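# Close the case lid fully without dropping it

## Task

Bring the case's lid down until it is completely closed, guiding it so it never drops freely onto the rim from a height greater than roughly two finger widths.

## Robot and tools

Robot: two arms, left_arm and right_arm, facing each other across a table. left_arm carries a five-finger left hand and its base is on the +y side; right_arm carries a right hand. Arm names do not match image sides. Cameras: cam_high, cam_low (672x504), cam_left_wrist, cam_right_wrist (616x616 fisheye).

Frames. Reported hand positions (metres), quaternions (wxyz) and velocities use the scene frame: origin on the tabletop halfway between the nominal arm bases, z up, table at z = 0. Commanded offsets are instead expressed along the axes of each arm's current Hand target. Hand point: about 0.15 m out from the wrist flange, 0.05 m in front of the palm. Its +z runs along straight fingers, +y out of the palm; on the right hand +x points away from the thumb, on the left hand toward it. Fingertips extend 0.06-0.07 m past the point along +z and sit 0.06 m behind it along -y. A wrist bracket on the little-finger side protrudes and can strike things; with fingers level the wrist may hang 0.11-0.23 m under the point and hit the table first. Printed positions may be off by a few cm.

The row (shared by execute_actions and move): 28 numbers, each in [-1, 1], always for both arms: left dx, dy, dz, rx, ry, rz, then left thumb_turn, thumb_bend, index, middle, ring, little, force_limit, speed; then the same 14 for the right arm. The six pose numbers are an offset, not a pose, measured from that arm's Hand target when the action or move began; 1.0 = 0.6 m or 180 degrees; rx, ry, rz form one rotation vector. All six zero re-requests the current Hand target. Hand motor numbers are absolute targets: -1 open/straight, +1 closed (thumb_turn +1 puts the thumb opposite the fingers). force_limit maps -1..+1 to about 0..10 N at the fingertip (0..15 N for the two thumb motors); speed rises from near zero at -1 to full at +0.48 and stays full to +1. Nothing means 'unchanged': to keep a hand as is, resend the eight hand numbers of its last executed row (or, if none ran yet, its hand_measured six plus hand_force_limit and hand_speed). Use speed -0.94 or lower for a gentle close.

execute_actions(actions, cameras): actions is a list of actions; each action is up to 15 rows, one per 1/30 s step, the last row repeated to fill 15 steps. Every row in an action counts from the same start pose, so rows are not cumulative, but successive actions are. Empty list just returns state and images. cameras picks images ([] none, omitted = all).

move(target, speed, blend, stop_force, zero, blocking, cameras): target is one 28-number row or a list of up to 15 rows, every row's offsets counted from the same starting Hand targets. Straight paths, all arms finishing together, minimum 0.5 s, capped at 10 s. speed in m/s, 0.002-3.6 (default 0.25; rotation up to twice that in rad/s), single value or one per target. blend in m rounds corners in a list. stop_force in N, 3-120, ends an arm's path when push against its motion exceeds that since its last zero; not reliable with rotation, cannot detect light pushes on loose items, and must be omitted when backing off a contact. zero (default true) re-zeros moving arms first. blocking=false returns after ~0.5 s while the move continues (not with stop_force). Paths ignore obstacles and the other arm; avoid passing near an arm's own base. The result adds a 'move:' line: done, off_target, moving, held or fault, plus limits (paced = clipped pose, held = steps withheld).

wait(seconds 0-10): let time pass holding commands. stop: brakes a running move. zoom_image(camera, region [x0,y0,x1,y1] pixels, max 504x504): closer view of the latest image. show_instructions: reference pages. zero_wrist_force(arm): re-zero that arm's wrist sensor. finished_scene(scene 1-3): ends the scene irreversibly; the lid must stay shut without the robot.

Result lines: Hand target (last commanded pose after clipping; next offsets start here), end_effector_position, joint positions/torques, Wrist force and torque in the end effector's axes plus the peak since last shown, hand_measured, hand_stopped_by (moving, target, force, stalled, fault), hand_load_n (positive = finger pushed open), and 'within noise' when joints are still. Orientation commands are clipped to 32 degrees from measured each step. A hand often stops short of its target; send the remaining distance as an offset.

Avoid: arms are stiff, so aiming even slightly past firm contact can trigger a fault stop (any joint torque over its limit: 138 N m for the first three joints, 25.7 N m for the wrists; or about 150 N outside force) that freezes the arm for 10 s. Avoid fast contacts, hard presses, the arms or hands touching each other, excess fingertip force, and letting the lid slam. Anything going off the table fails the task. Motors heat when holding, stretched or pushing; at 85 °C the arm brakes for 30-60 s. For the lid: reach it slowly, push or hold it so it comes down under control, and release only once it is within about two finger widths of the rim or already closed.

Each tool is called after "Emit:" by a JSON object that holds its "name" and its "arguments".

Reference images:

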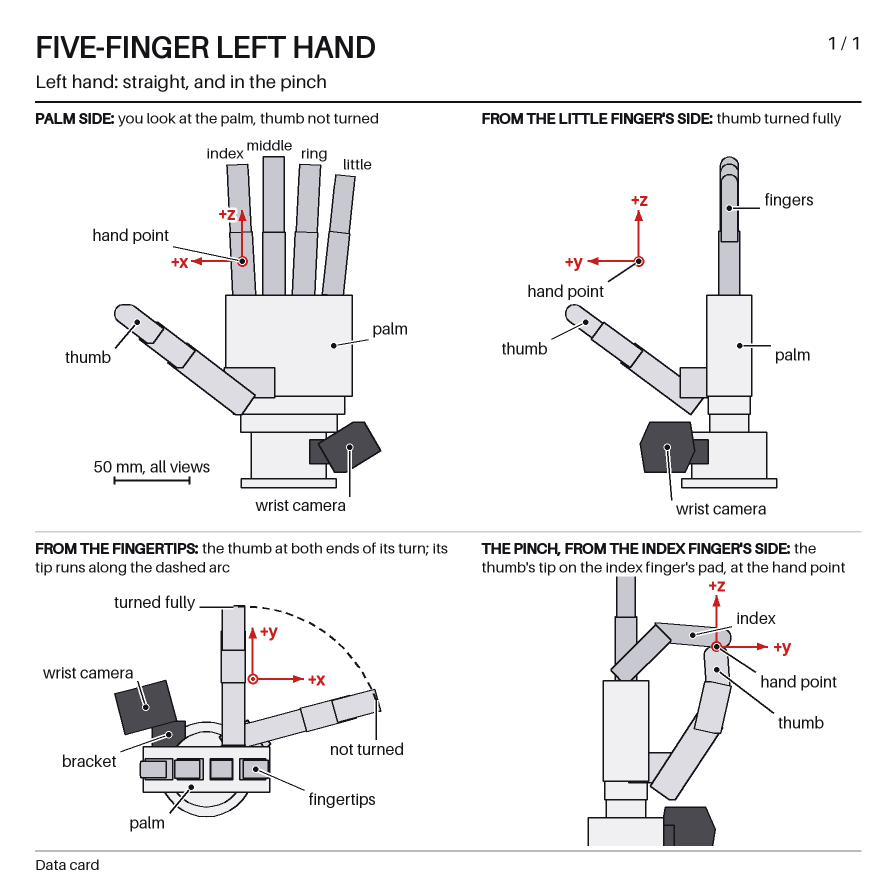

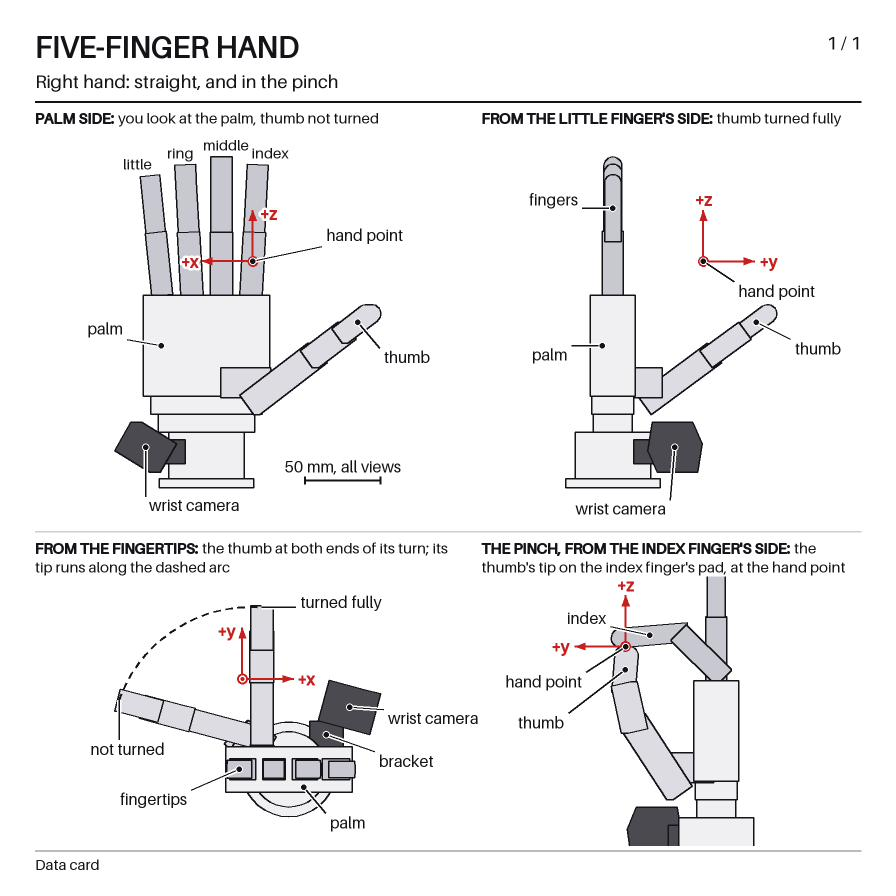

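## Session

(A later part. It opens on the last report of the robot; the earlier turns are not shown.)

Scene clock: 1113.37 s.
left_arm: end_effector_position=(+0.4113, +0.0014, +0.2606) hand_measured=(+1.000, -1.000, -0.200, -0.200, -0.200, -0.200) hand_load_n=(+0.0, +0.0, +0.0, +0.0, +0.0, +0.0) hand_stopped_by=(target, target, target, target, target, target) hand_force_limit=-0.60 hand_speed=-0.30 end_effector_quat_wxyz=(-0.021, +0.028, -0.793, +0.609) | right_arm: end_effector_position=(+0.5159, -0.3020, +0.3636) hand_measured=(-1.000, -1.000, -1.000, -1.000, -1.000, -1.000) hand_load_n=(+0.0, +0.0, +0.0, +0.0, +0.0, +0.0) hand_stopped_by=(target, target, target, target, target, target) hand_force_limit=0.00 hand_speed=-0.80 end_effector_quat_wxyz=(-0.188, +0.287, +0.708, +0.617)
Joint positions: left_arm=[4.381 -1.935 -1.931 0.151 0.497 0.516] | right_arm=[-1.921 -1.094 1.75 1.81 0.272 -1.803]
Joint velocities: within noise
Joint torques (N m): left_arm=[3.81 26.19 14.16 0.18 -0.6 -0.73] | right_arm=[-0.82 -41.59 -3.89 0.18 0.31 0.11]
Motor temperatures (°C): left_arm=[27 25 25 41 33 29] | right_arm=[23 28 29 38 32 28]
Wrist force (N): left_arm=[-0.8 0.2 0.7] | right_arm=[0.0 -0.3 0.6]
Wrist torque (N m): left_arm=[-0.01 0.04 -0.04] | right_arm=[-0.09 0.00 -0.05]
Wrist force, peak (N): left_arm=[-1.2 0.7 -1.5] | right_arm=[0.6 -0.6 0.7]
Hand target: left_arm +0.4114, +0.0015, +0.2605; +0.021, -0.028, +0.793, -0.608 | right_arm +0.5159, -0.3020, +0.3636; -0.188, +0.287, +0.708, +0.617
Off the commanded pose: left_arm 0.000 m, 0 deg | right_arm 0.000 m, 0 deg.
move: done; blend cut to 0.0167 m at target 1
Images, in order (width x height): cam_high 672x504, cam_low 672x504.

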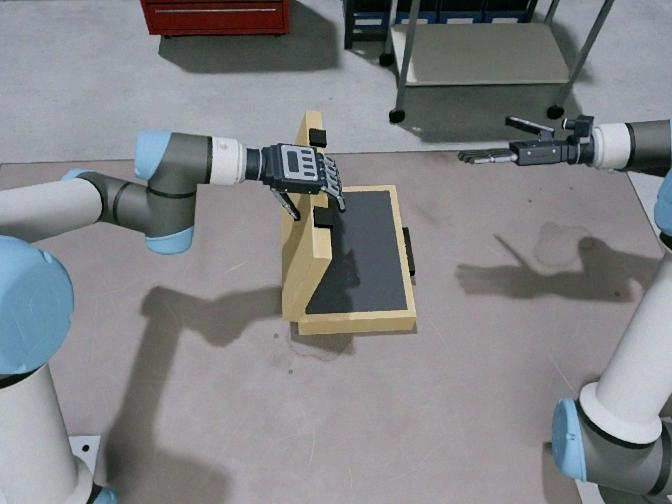

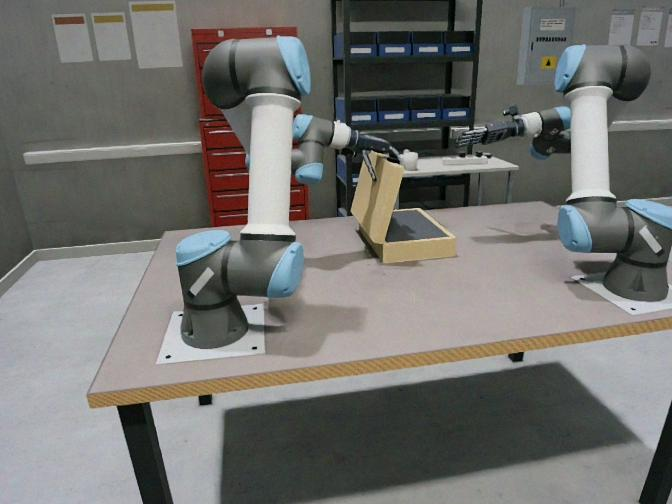

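Emit:
{"name": "move", "arguments": {"target": [[0,0.0035,0.0932,-0.0833,0,0,1,-1,-0.2,-0.2,-0.2,-0.2,-0.6,-0.3,0,0,0,0,0,0,-1,-1,-1,-1,-1,-1,0,-0.8],[0,0.0308,0.182,-0.1667,0,0,1,-1,-0.2,-0.2,-0.2,-0.2,-0.6,-0.3,0,0,0,0,0,0,-1,-1,-1,-1,-1,-1,0,-0.8],[0,0.0802,0.2604,-0.25,0,0,1,-1,-0.2,-0.2,-0.2,-0.2,-0.6,-0.3,0,0,0,0,0,0,-1,-1,-1,-1,-1,-1,0,-0.8]], "speed": 0.12, "blend": [0.02,0.02,0], "cameras": ["cam_high","cam_low"]}}

Emit:
{"name": "zoom_image", "arguments": {"camera": "cam_low", "region": [270, 100, 470, 280]}}

Scene clock: 1144.03 s.
left_arm: end_effector_position=(+0.4208, -0.1367, +0.1737) hand_measured=(+1.000, -1.000, -0.200, -0.200, -0.200, -0.200) hand_load_n=(+0.0, +0.0, +0.0, +0.0, +0.0, +2.5) hand_stopped_by=(target, target, target, target, target, target) hand_force_limit=-0.60 hand_speed=-0.30 end_effector_quat_wxyz=(-0.009, +0.034, -0.965, +0.259) | right_arm: end_effector_position=(+0.5159, -0.3020, +0.3636) hand_measured=(-1.000, -1.000, -1.000, -1.000, -1.000, -1.000) hand_load_n=(+0.0, +0.0, +0.0, +0.0, +0.0, +0.0) hand_stopped_by=(target, target, target, target, target, target) hand_force_limit=0.00 hand_speed=-0.80 end_effector_quat_wxyz=(-0.188, +0.287, +0.708, +0.617)
Joint positions: left_arm=[3.991 -2.226 -1.22 -0.868 1.221 0.682] | right_arm=[-1.921 -1.094 1.75 1.81 0.272 -1.803]
Joint velocities: within noise
Joint torques (N m): left_arm=[10.79 48.51 26.97 1.74 -1.01 2.35] | right_arm=[-1.5 -41.01 -4.62 0.21 0.34 0.11]
Motor temperatures (°C): left_arm=[27 25 25 41 33 29] | right_arm=[23 28 29 38 31 28]
Wrist force (N): left_arm=[-0.9 -0.2 1.9] | right_arm=[0.3 -0.2 0.8]
Wrist torque (N m): left_arm=[0.04 0.21 -0.04] | right_arm=[-0.08 -0.05 -0.02]
Wrist force, peak (N): left_arm=[-0.7 -0.3 2.4] | right_arm=[0.6 -0.6 0.8]
Hand target: left_arm +0.4209, -0.1367, +0.1736; +0.009, -0.034, +0.965, -0.259 | right_arm +0.5159, -0.3020, +0.3636; -0.188, +0.287, +0.708, +0.617
Off the commanded pose: left_arm 0.000 m, 0 deg | right_arm 0.000 m, 0 deg.
move: done
Images, in order (width x height): cam_high 672x504, cam_low 672x504.

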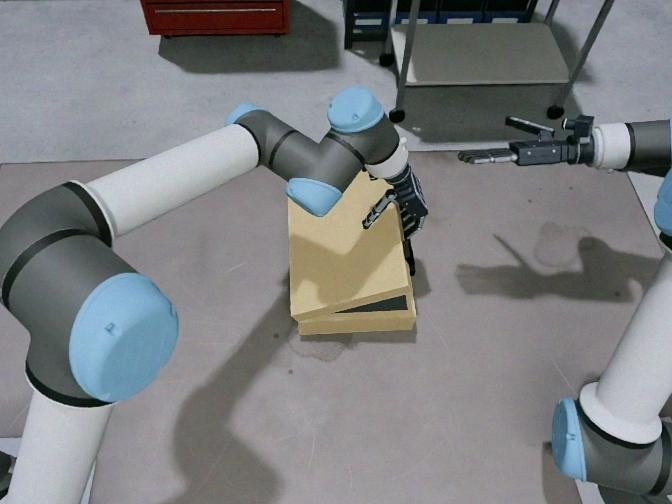

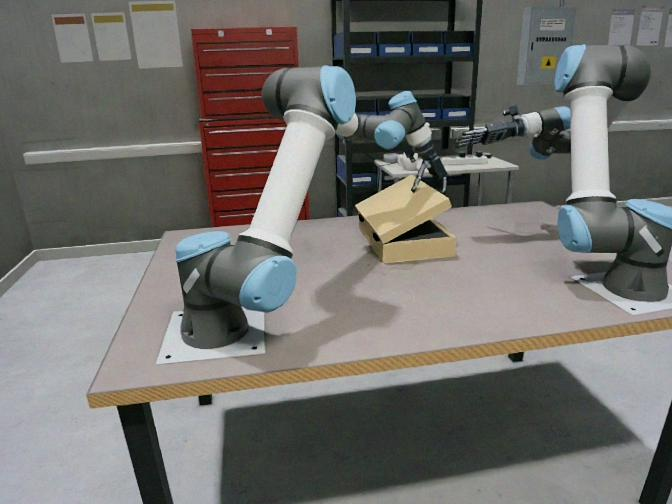

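Scaled by 2.520 from the camera's 672x504 image, which has a finer 960x720 frame.

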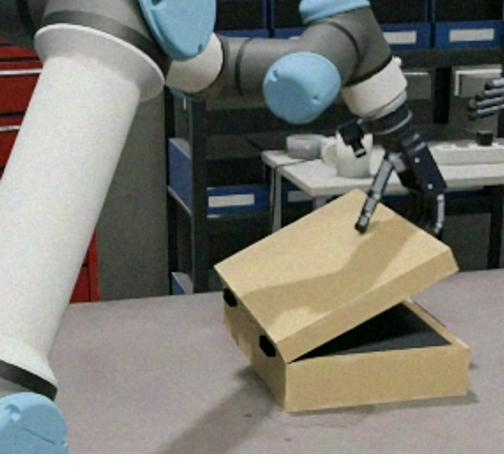

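Emit:
{"name": "move", "arguments": {"target": [[0,0.0034,0.0929,-0.0833,0,0,1,-1,-0.2,-0.2,-0.2,-0.2,-0.6,-0.3,0,0,0,0,0,0,-1,-1,-1,-1,-1,-1,0,-0.8],[0,0.0133,0.1351,-0.1222,0,0,1,-1,-0.2,-0.2,-0.2,-0.2,-0.6,-0.3,0,0,0,0,0,0,-1,-1,-1,-1,-1,-1,0,-0.8]], "speed": 0.1, "blend": [0.015,0], "cameras": ["cam_high","cam_low"]}}

Emit:
{"name": "zoom_image", "arguments": {"camera": "cam_low", "region": [270, 100, 470, 280]}}

Scene clock: 1192.80 s.
left_arm: end_effector_position=(+0.4230, -0.1677, +0.1074) hand_measured=(+1.000, -1.000, -0.200, -0.200, -0.200, -0.200) hand_load_n=(+0.0, +0.0, +0.0, +0.0, +2.5, +0.0) hand_stopped_by=(target, target, target, target, target, target) hand_force_limit=-0.60 hand_speed=-0.30 end_effector_quat_wxyz=(-0.003, +0.035, -0.995, +0.090) | right_arm: end_effector_position=(+0.5159, -0.3020, +0.3636) hand_measured=(-1.000, -1.000, -1.000, -1.000, -1.000, -1.000) hand_load_n=(+0.0, +0.0, +0.0, +0.0, +0.0, +0.0) hand_stopped_by=(target, target, target, target, target, target) hand_force_limit=0.00 hand_speed=-0.80 end_effector_quat_wxyz=(-0.188, +0.287, +0.708, +0.617)
Joint positions: left_arm=[3.892 -2.51 -0.793 -1.266 1.462 0.647] | right_arm=[-1.921 -1.094 1.75 1.81 0.272 -1.803]
Joint velocities: within noise
Joint torques (N m): left_arm=[1.55 68.59 15.21 4.26 -2.05 -1.51] | right_arm=[-1.92 -41.08 -4.8 0.23 0.16 0.06]
Motor temperatures (°C): left_arm=[26 25 24 41 33 29] | right_arm=[23 28 29 38 31 28]
Wrist force (N): left_arm=[-0.6 -0.2 1.9] | right_arm=[0.3 -0.1 0.7]
Wrist torque (N m): left_arm=[0.01 0.11 -0.03] | right_arm=[-0.07 -0.06 -0.02]
Wrist force, peak (N): left_arm=[-0.2 -1.3 4.5] | right_arm=[0.4 -0.2 1.0]
Hand target: left_arm +0.4230, -0.1677, +0.1074; +0.003, -0.035, +0.995, -0.090 (not the last commanded pose) | right_arm +0.5159, -0.3020, +0.3636; -0.188, +0.287, +0.708, +0.617
Off the commanded pose: left_arm 0.008 m, 2 deg | right_arm 0.000 m, 0 deg.
move: held (left_arm; a check stopped the path); path passed 1 of 2 targets; limits=held
pose unreachable (left arm): on one or more control steps of this call, first in action 0 (counted from 0), this arm could not follow its commanded pose, so it was not sent that pose on those steps. It may still have moved: this result reports where it is.
cause: moving toward the commanded pose would bring a part of the arm too close to another arm (a part of this arm just beyond joint 5 (wrist 2) and a part of the right arm just beyond its joint 6 (wrist 3), where that arm would come to rest).
Images, in order (width x height): cam_high 672x504, cam_low 672x504.

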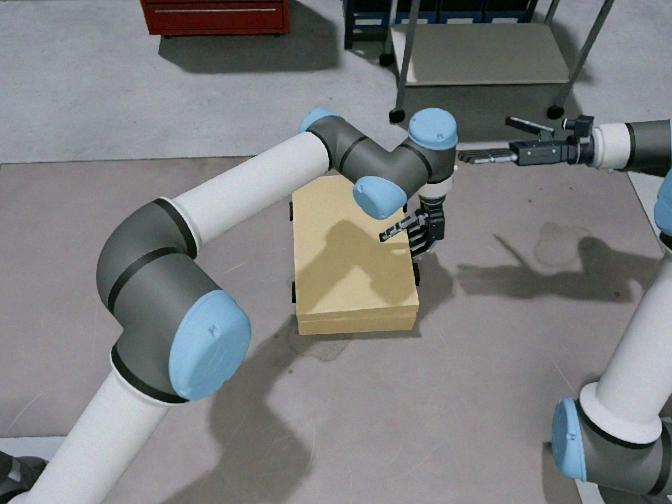

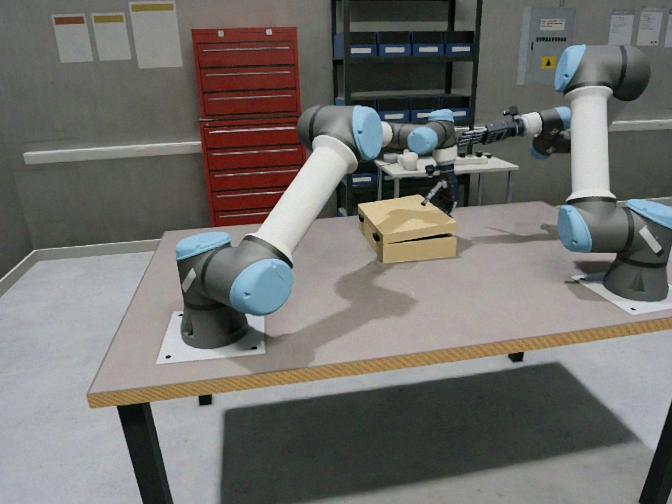

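Scaled by 2.520 from the camera's 672x504 image, which has a finer 960x720 frame.

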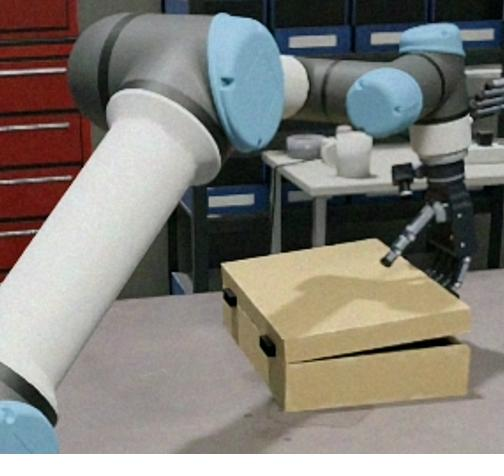

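Emit:
{"name": "move", "arguments": {"target": [[0,0,0,0,0,0,1,-1,-0.2,-0.2,-0.2,-0.2,-0.6,-0.3,0,0,-0.2,0,0,0,-1,-1,-1,-1,-1,-1,0,-0.8],[0,-0.0027,0.0232,-0.0211,0,0,1,-1,-0.2,-0.2,-0.2,-0.2,-0.6,-0.3,0,0,-0.2,0,0,0,-1,-1,-1,-1,-1,-1,0,-0.8]], "speed": [0.25,0.06], "cameras": ["cam_high","cam_low","cam_left_wrist"]}}

Emit:
{"name": "zoom_image", "arguments": {"camera": "cam_low", "region": [340, 150, 480, 280]}}

Scene clock: 1227.40 s.
left_arm: end_effector_position=(+0.4232, -0.1718, +0.0939) hand_measured=(+1.000, -1.000, -0.200, -0.130, -0.200, -0.200) hand_load_n=(+0.0, +0.0, +0.0, -30.5, +0.0, +0.0) hand_stopped_by=(target, target, target, target, target, target) hand_force_limit=-0.60 hand_speed=-0.30 end_effector_quat_wxyz=(-0.002, +0.035, -0.998, +0.057) | right_arm: end_effector_position=(+0.5054, -0.4198, +0.3837) hand_measured=(-1.000, -1.000, -1.000, -1.000, -1.000, -1.000) hand_load_n=(+0.0, +0.0, +0.0, +0.0, +0.0, +0.0) hand_stopped_by=(target, target, target, target, target, target) hand_force_limit=0.00 hand_speed=-0.80 end_effector_quat_wxyz=(-0.188, +0.287, +0.708, +0.617)
Joint positions: left_arm=[3.877 -2.578 -0.69 -1.354 1.503 0.636] | right_arm=[-2.172 -1.14 1.809 2.11 0.493 -2.136]
Joint velocities: within noise
Joint torques (N m): left_arm=[11.93 39.88 6.34 0.12 -1.66 2.31] | right_arm=[-9.34 -22.21 -3.09 3.68 1.17 -1.57]
Motor temperatures (°C): left_arm=[26 25 24 40 33 29] | right_arm=[22 28 29 38 31 28]
Wrist force (N): left_arm=[-0.9 -9.6 -26.8] | right_arm=[-0.5 -0.6 0.4]
Wrist torque (N m): left_arm=[0.16 -0.52 0.15] | right_arm=[-0.06 0.06 -0.10]
Wrist force, peak (N): left_arm=[1.0 -17.4 -35.8] | right_arm=[0.1 -0.3 2.3]
Hand target: left_arm +0.4233, -0.1718, +0.0940; +0.002, -0.035, +0.998, -0.057 | right_arm +0.5054, -0.4198, +0.3838; -0.188, +0.287, +0.708, +0.617
Off the commanded pose: left_arm 0.000 m, 0 deg | right_arm 0.000 m, 0 deg.
move: done
Images, in order (width x height): cam_high 672x504, cam_low 672x504, cam_left_wrist 616x616.

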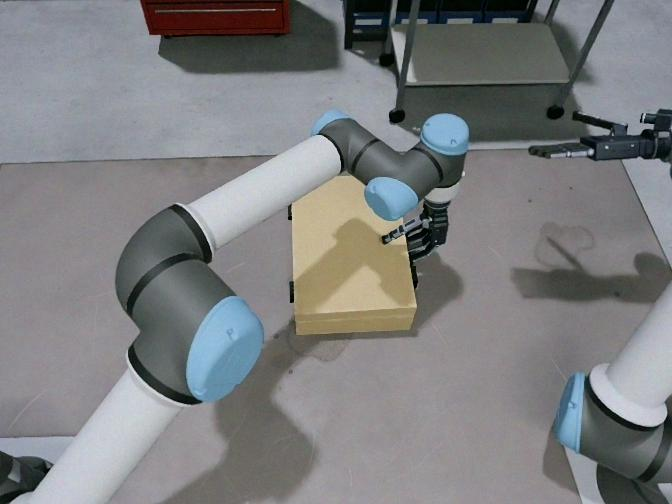

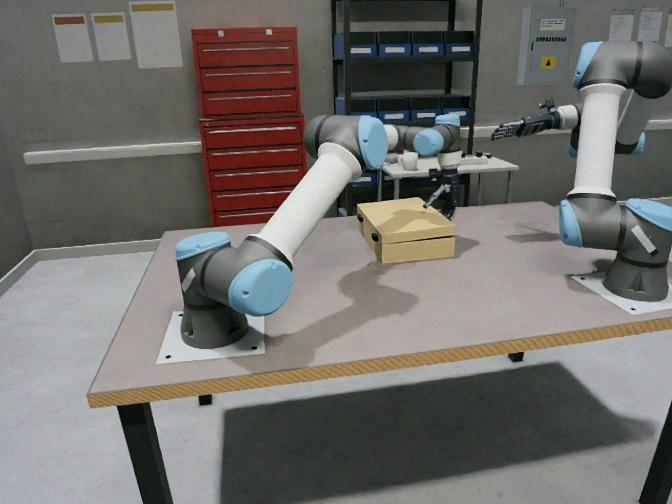

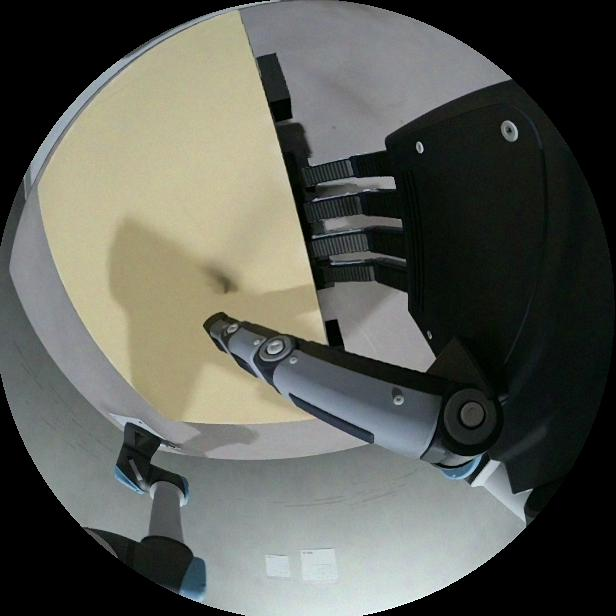

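Scaled by 3.600 from the camera's 672x504 image, which has a finer 960x720 frame.

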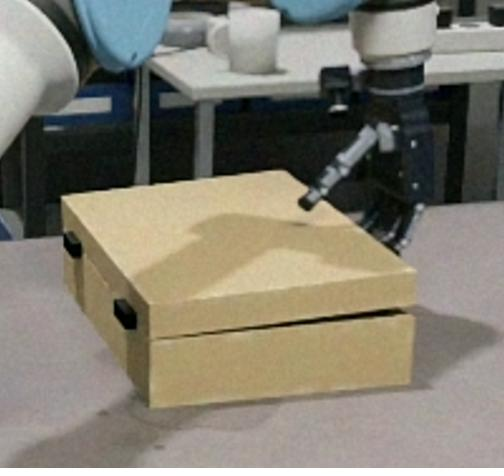

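Emit:
{"name": "move", "arguments": {"target": [[0,0.0029,-0.0233,0.0211,0,0,1,-1,-0.2,-0.2,-0.2,-0.2,-0.6,-0.3,0,0,0,0,0,0,-1,-1,-1,-1,-1,-1,0,-0.8],[0,0.0029,-0.0233,0.0211,0,0,-1,-1,0,0,0,0,0,-0.5,0,0,0,0,0,0,-1,-1,-1,-1,-1,-1,0,-0.8]], "speed": 0.06, "cameras": ["cam_high","cam_low","cam_left_wrist"]}}

Emit:
{"name": "zoom_image", "arguments": {"camera": "cam_low", "region": [340, 150, 480, 280]}}

Scene clock: 1267.07 s.
left_arm: end_effector_position=(+0.4230, -0.1685, +0.1077) hand_measured=(-1.000, -1.000, +0.000, +0.000, +0.000, +0.000) hand_load_n=(+0.0, +0.0, +0.0, +0.0, +1.5, +1.0) hand_stopped_by=(target, target, target, target, target, target) hand_force_limit=0.00 hand_speed=-0.50 end_effector_quat_wxyz=(-0.003, +0.035, -0.995, +0.090) | right_arm: end_effector_position=(+0.5054, -0.4198, +0.3837) hand_measured=(-1.000, -1.000, -1.000, -1.000, -1.000, -1.000) hand_load_n=(+0.0, +0.0, +0.0, +0.0, +0.0, +0.0) hand_stopped_by=(target, target, target, target, target, target) hand_force_limit=0.00 hand_speed=-0.80 end_effector_quat_wxyz=(-0.188, +0.287, +0.708, +0.617)
Joint positions: left_arm=[3.892 -2.512 -0.789 -1.269 1.462 0.646] | right_arm=[-2.172 -1.14 1.809 2.11 0.493 -2.136]
Joint velocities: within noise
Joint torques (N m): left_arm=[-9.93 52.81 18.4 4.08 0.17 -1.99] | right_arm=[-7.57 -22.73 -10.29 2.03 -0.16 -1.69]
Motor temperatures (°C): left_arm=[26 25 24 40 33 29] | right_arm=[22 28 29 38 31 28]
Wrist force (N): left_arm=[-0.4 -0.7 1.5] | right_arm=[-0.2 -0.4 0.2]
Wrist torque (N m): left_arm=[-0.01 0.11 0.00] | right_arm=[-0.03 0.03 -0.08]
Wrist force, peak (N): left_arm=[0.3 -10.3 -27.1] | right_arm=[-0.5 -0.7 0.8]
Hand target: left_arm +0.4230, -0.1685, +0.1077; +0.003, -0.035, +0.995, -0.090 | right_arm +0.5054, -0.4198, +0.3838; -0.188, +0.287, +0.708, +0.617
Off the commanded pose: left_arm 0.000 m, 0 deg | right_arm 0.000 m, 0 deg.
move: done
Images, in order (width x height): cam_high 672x504, cam_low 672x504, cam_left_wrist 616x616.

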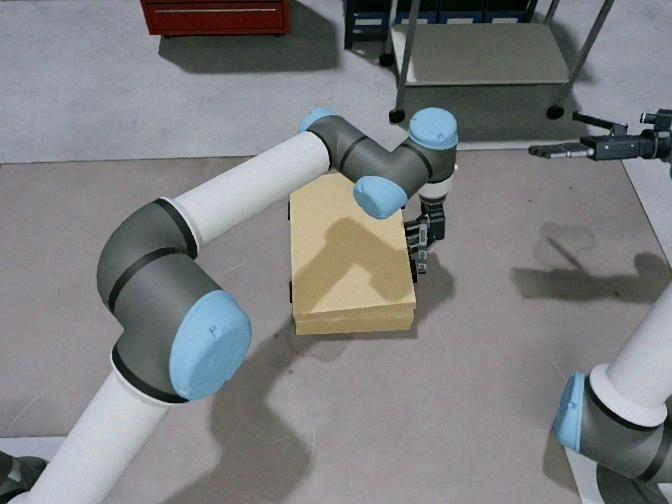

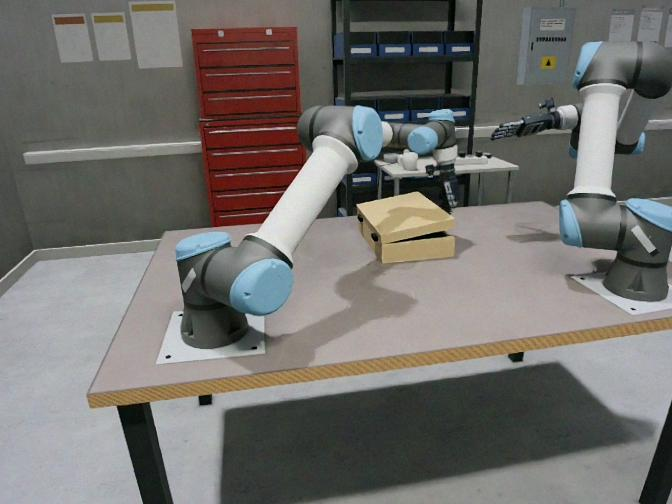

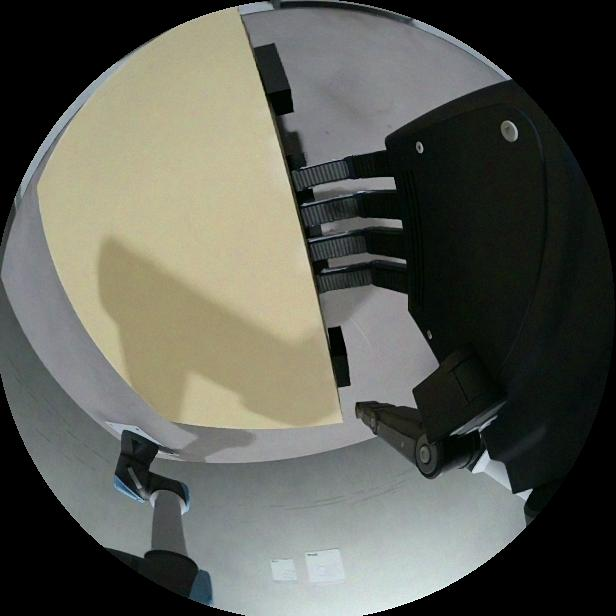

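Scaled by 3.600 from the camera's 672x504 image, which has a finer 960x720 frame.

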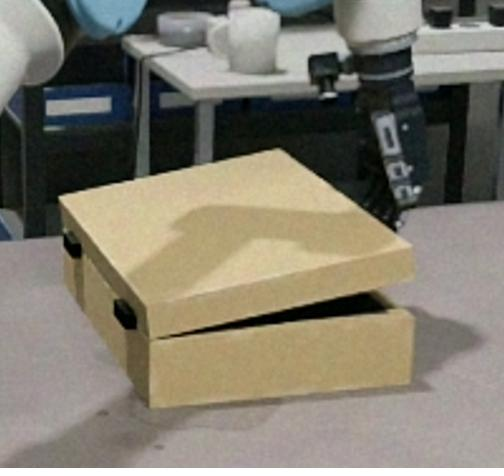

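Emit:
{"name": "move", "arguments": {"target": [0,0.0089,0.0492,0,0,0,-1,-1,0,0,0,0,0,-0.5,0,0,0,0,0,0,-1,-1,-1,-1,-1,-1,0,-0.8], "speed": 0.03, "stop_force": 6, "cameras": ["cam_low","cam_left_wrist"]}}

Emit:
{"name": "zoom_image", "arguments": {"camera": "cam_low", "region": [340, 150, 480, 280]}}

Scene clock: 1282.63 s.
left_arm: end_effector_position=(+0.4230, -0.1685, +0.0883) hand_measured=(-1.000, -1.000, +0.000, +0.002, +0.000, +0.000) hand_load_n=(+0.0, +0.0, +0.0, -6.0, +1.0, +2.5) hand_stopped_by=(target, target, target, target, target, target) hand_force_limit=0.00 hand_speed=-0.50 end_effector_quat_wxyz=(-0.003, +0.035, -0.995, +0.090) | right_arm: end_effector_position=(+0.5054, -0.4198, +0.3837) hand_measured=(-1.000, -1.000, -1.000, -1.000, -1.000, -1.000) hand_load_n=(+0.0, +0.0, +0.0, +0.0, +0.0, +0.0) hand_stopped_by=(target, target, target, target, target, target) hand_force_limit=0.00 hand_speed=-0.80 end_effector_quat_wxyz=(-0.188, +0.287, +0.708, +0.617)
Joint positions: left_arm=[3.892 -2.524 -0.818 -1.228 1.462 0.646] | right_arm=[-2.172 -1.14 1.809 2.11 0.493 -2.136]
Joint velocities: within noise
Joint torques (N m): left_arm=[0.15 65.86 17.85 3.94 0.61 -1.23] | right_arm=[-7.67 -23.13 -15.88 0.96 -0.91 -1.56]
Motor temperatures (°C): left_arm=[26 25 24 40 33 29] | right_arm=[22 28 29 38 31 28]
Wrist force (N): left_arm=[-1.3 -0.7 -2.1] | right_arm=[-0.3 -0.7 0.4]
Wrist torque (N m): left_arm=[0.00 0.04 0.02] | right_arm=[-0.08 0.02 -0.09]
Wrist force, peak (N): left_arm=[0.2 -5.6 -11.1] | right_arm=[-0.6 -1.0 0.6]
Hand target: left_arm +0.4230, -0.1685, +0.0883; +0.003, -0.035, +0.995, -0.090 (not the last commanded pose) | right_arm +0.5054, -0.4198, +0.3838; -0.188, +0.287, +0.708, +0.617
Off the commanded pose: left_arm 0.011 m, 0 deg | right_arm 0.000 m, 0 deg.
move: contact (left_arm)
Images, in order (width x height): cam_low 672x504, cam_left_wrist 616x616.

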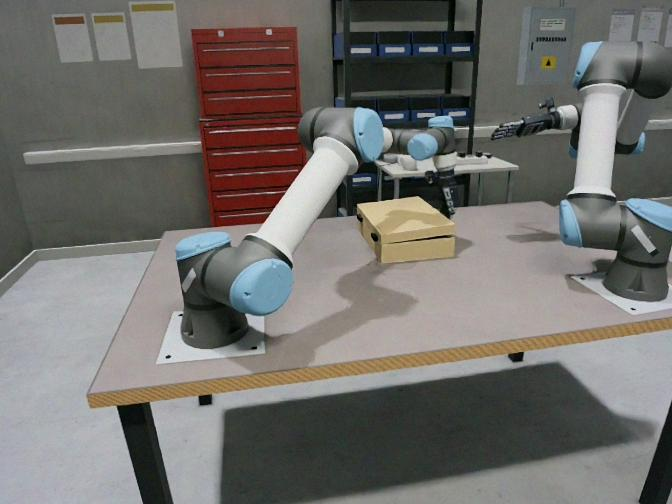

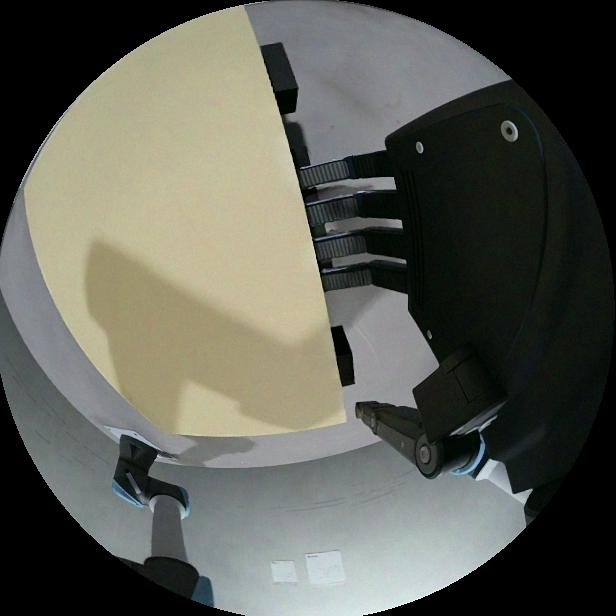

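Scaled by 3.600 from the camera's 672x504 image, which has a finer 960x720 frame.

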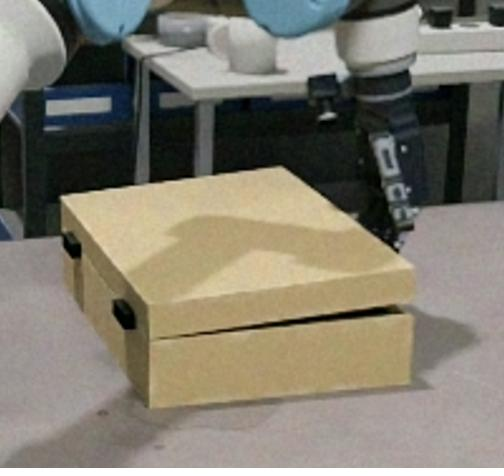

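Emit:
{"name": "move", "arguments": {"target": [[0,0,-0.004,0,0,0,-1,-1,0,0,0,0,0,-0.5,0,0,0,0,0,0,-1,-1,-1,-1,-1,-1,0,-0.8],[0,-0.08,0.011,0,0,0,-1,-1,0,0,0,0,0,-0.5,0,0,0,0,0,0,-1,-1,-1,-1,-1,-1,0,-0.8]], "speed": 0.06, "cameras": ["cam_high","cam_low","cam_left_wrist"]}}

Emit:
{"name": "zoom_image", "arguments": {"camera": "cam_low", "region": [340, 150, 480, 280]}}

Scene clock: 1295.83 s.
left_arm: end_effector_position=(+0.4263, -0.2168, +0.0904) hand_measured=(-1.000, -1.000, +0.000, +0.000, +0.000, +0.000) hand_load_n=(+0.0, +0.0, +0.0, +0.5, +0.0, +0.0) hand_stopped_by=(target, target, target, target, target, target) hand_force_limit=0.00 hand_speed=-0.50 end_effector_quat_wxyz=(-0.003, +0.035, -0.995, +0.090) | right_arm: end_effector_position=(+0.5054, -0.4198, +0.3837) hand_measured=(-1.000, -1.000, -1.000, -1.000, -1.000, -1.000) hand_load_n=(+0.0, +0.0, +0.0, +0.0, +0.0, +0.0) hand_stopped_by=(target, target, target, target, target, target) hand_force_limit=0.00 hand_speed=-0.80 end_effector_quat_wxyz=(-0.188, +0.287, +0.708, +0.617)
Joint positions: left_arm=[3.858 -2.69 -0.491 -1.385 1.467 0.612] | right_arm=[-2.172 -1.14 1.809 2.11 0.493 -2.136]
Joint velocities: within noise
Joint torques (N m): left_arm=[10.2 60.38 27.81 2.92 1.62 2.47] | right_arm=[-6.62 -23.13 -21.36 -0.2 -1.49 -1.7]
Motor temperatures (°C): left_arm=[26 25 24 40 33 29] | right_arm=[22 28 29 38 31 28]
Wrist force (N): left_arm=[-0.5 0.8 -0.1] | right_arm=[-0.3 -0.6 0.5]
Wrist torque (N m): left_arm=[0.06 0.02 -0.07] | right_arm=[-0.08 0.03 -0.09]
Wrist force, peak (N): left_arm=[-1.5 -0.6 -2.4] | right_arm=[-0.5 -0.9 0.7]
Hand target: left_arm +0.4264, -0.2168, +0.0904; +0.003, -0.035, +0.995, -0.090 | right_arm +0.5054, -0.4198, +0.3838; -0.188, +0.287, +0.708, +0.617
Off the commanded pose: left_arm 0.000 m, 0 deg | right_arm 0.000 m, 0 deg.
move: done
Images, in order (width x height): cam_high 672x504, cam_low 672x504, cam_left_wrist 616x616.

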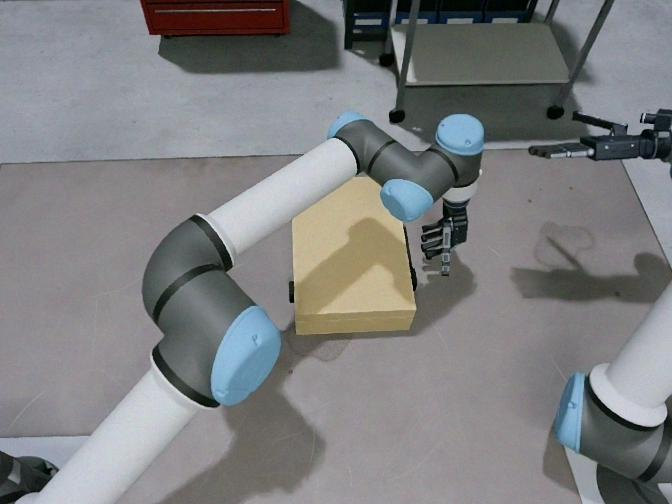

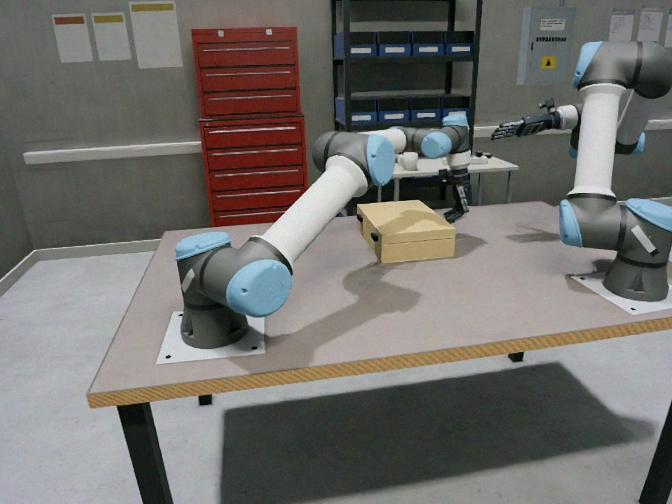

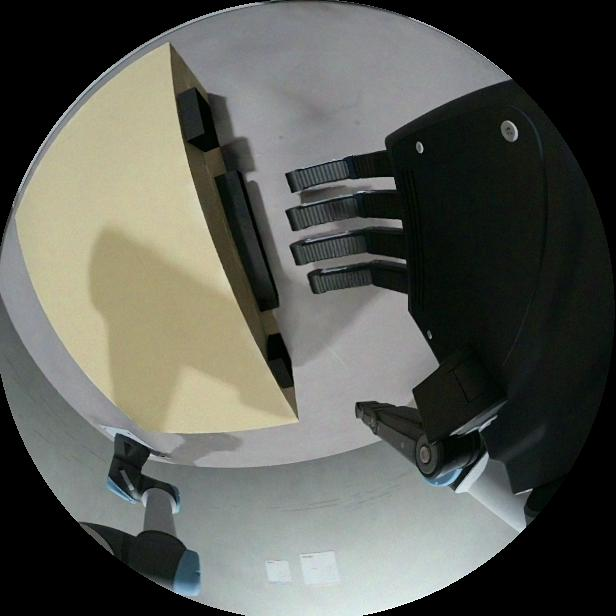

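Scaled by 3.600 from the camera's 672x504 image, which has a finer 960x720 frame.

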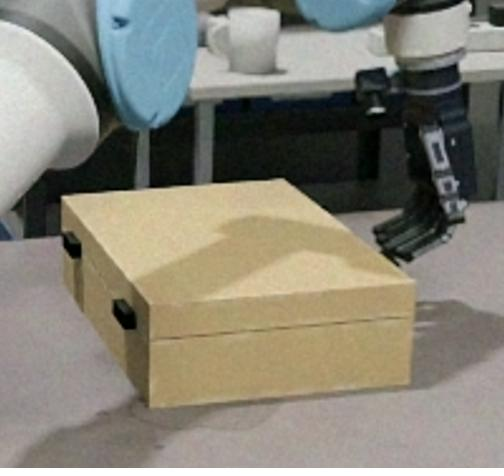

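Emit:
{"name": "finished_scene", "arguments": {"scene": 1}}

The scene is finished: the task was done.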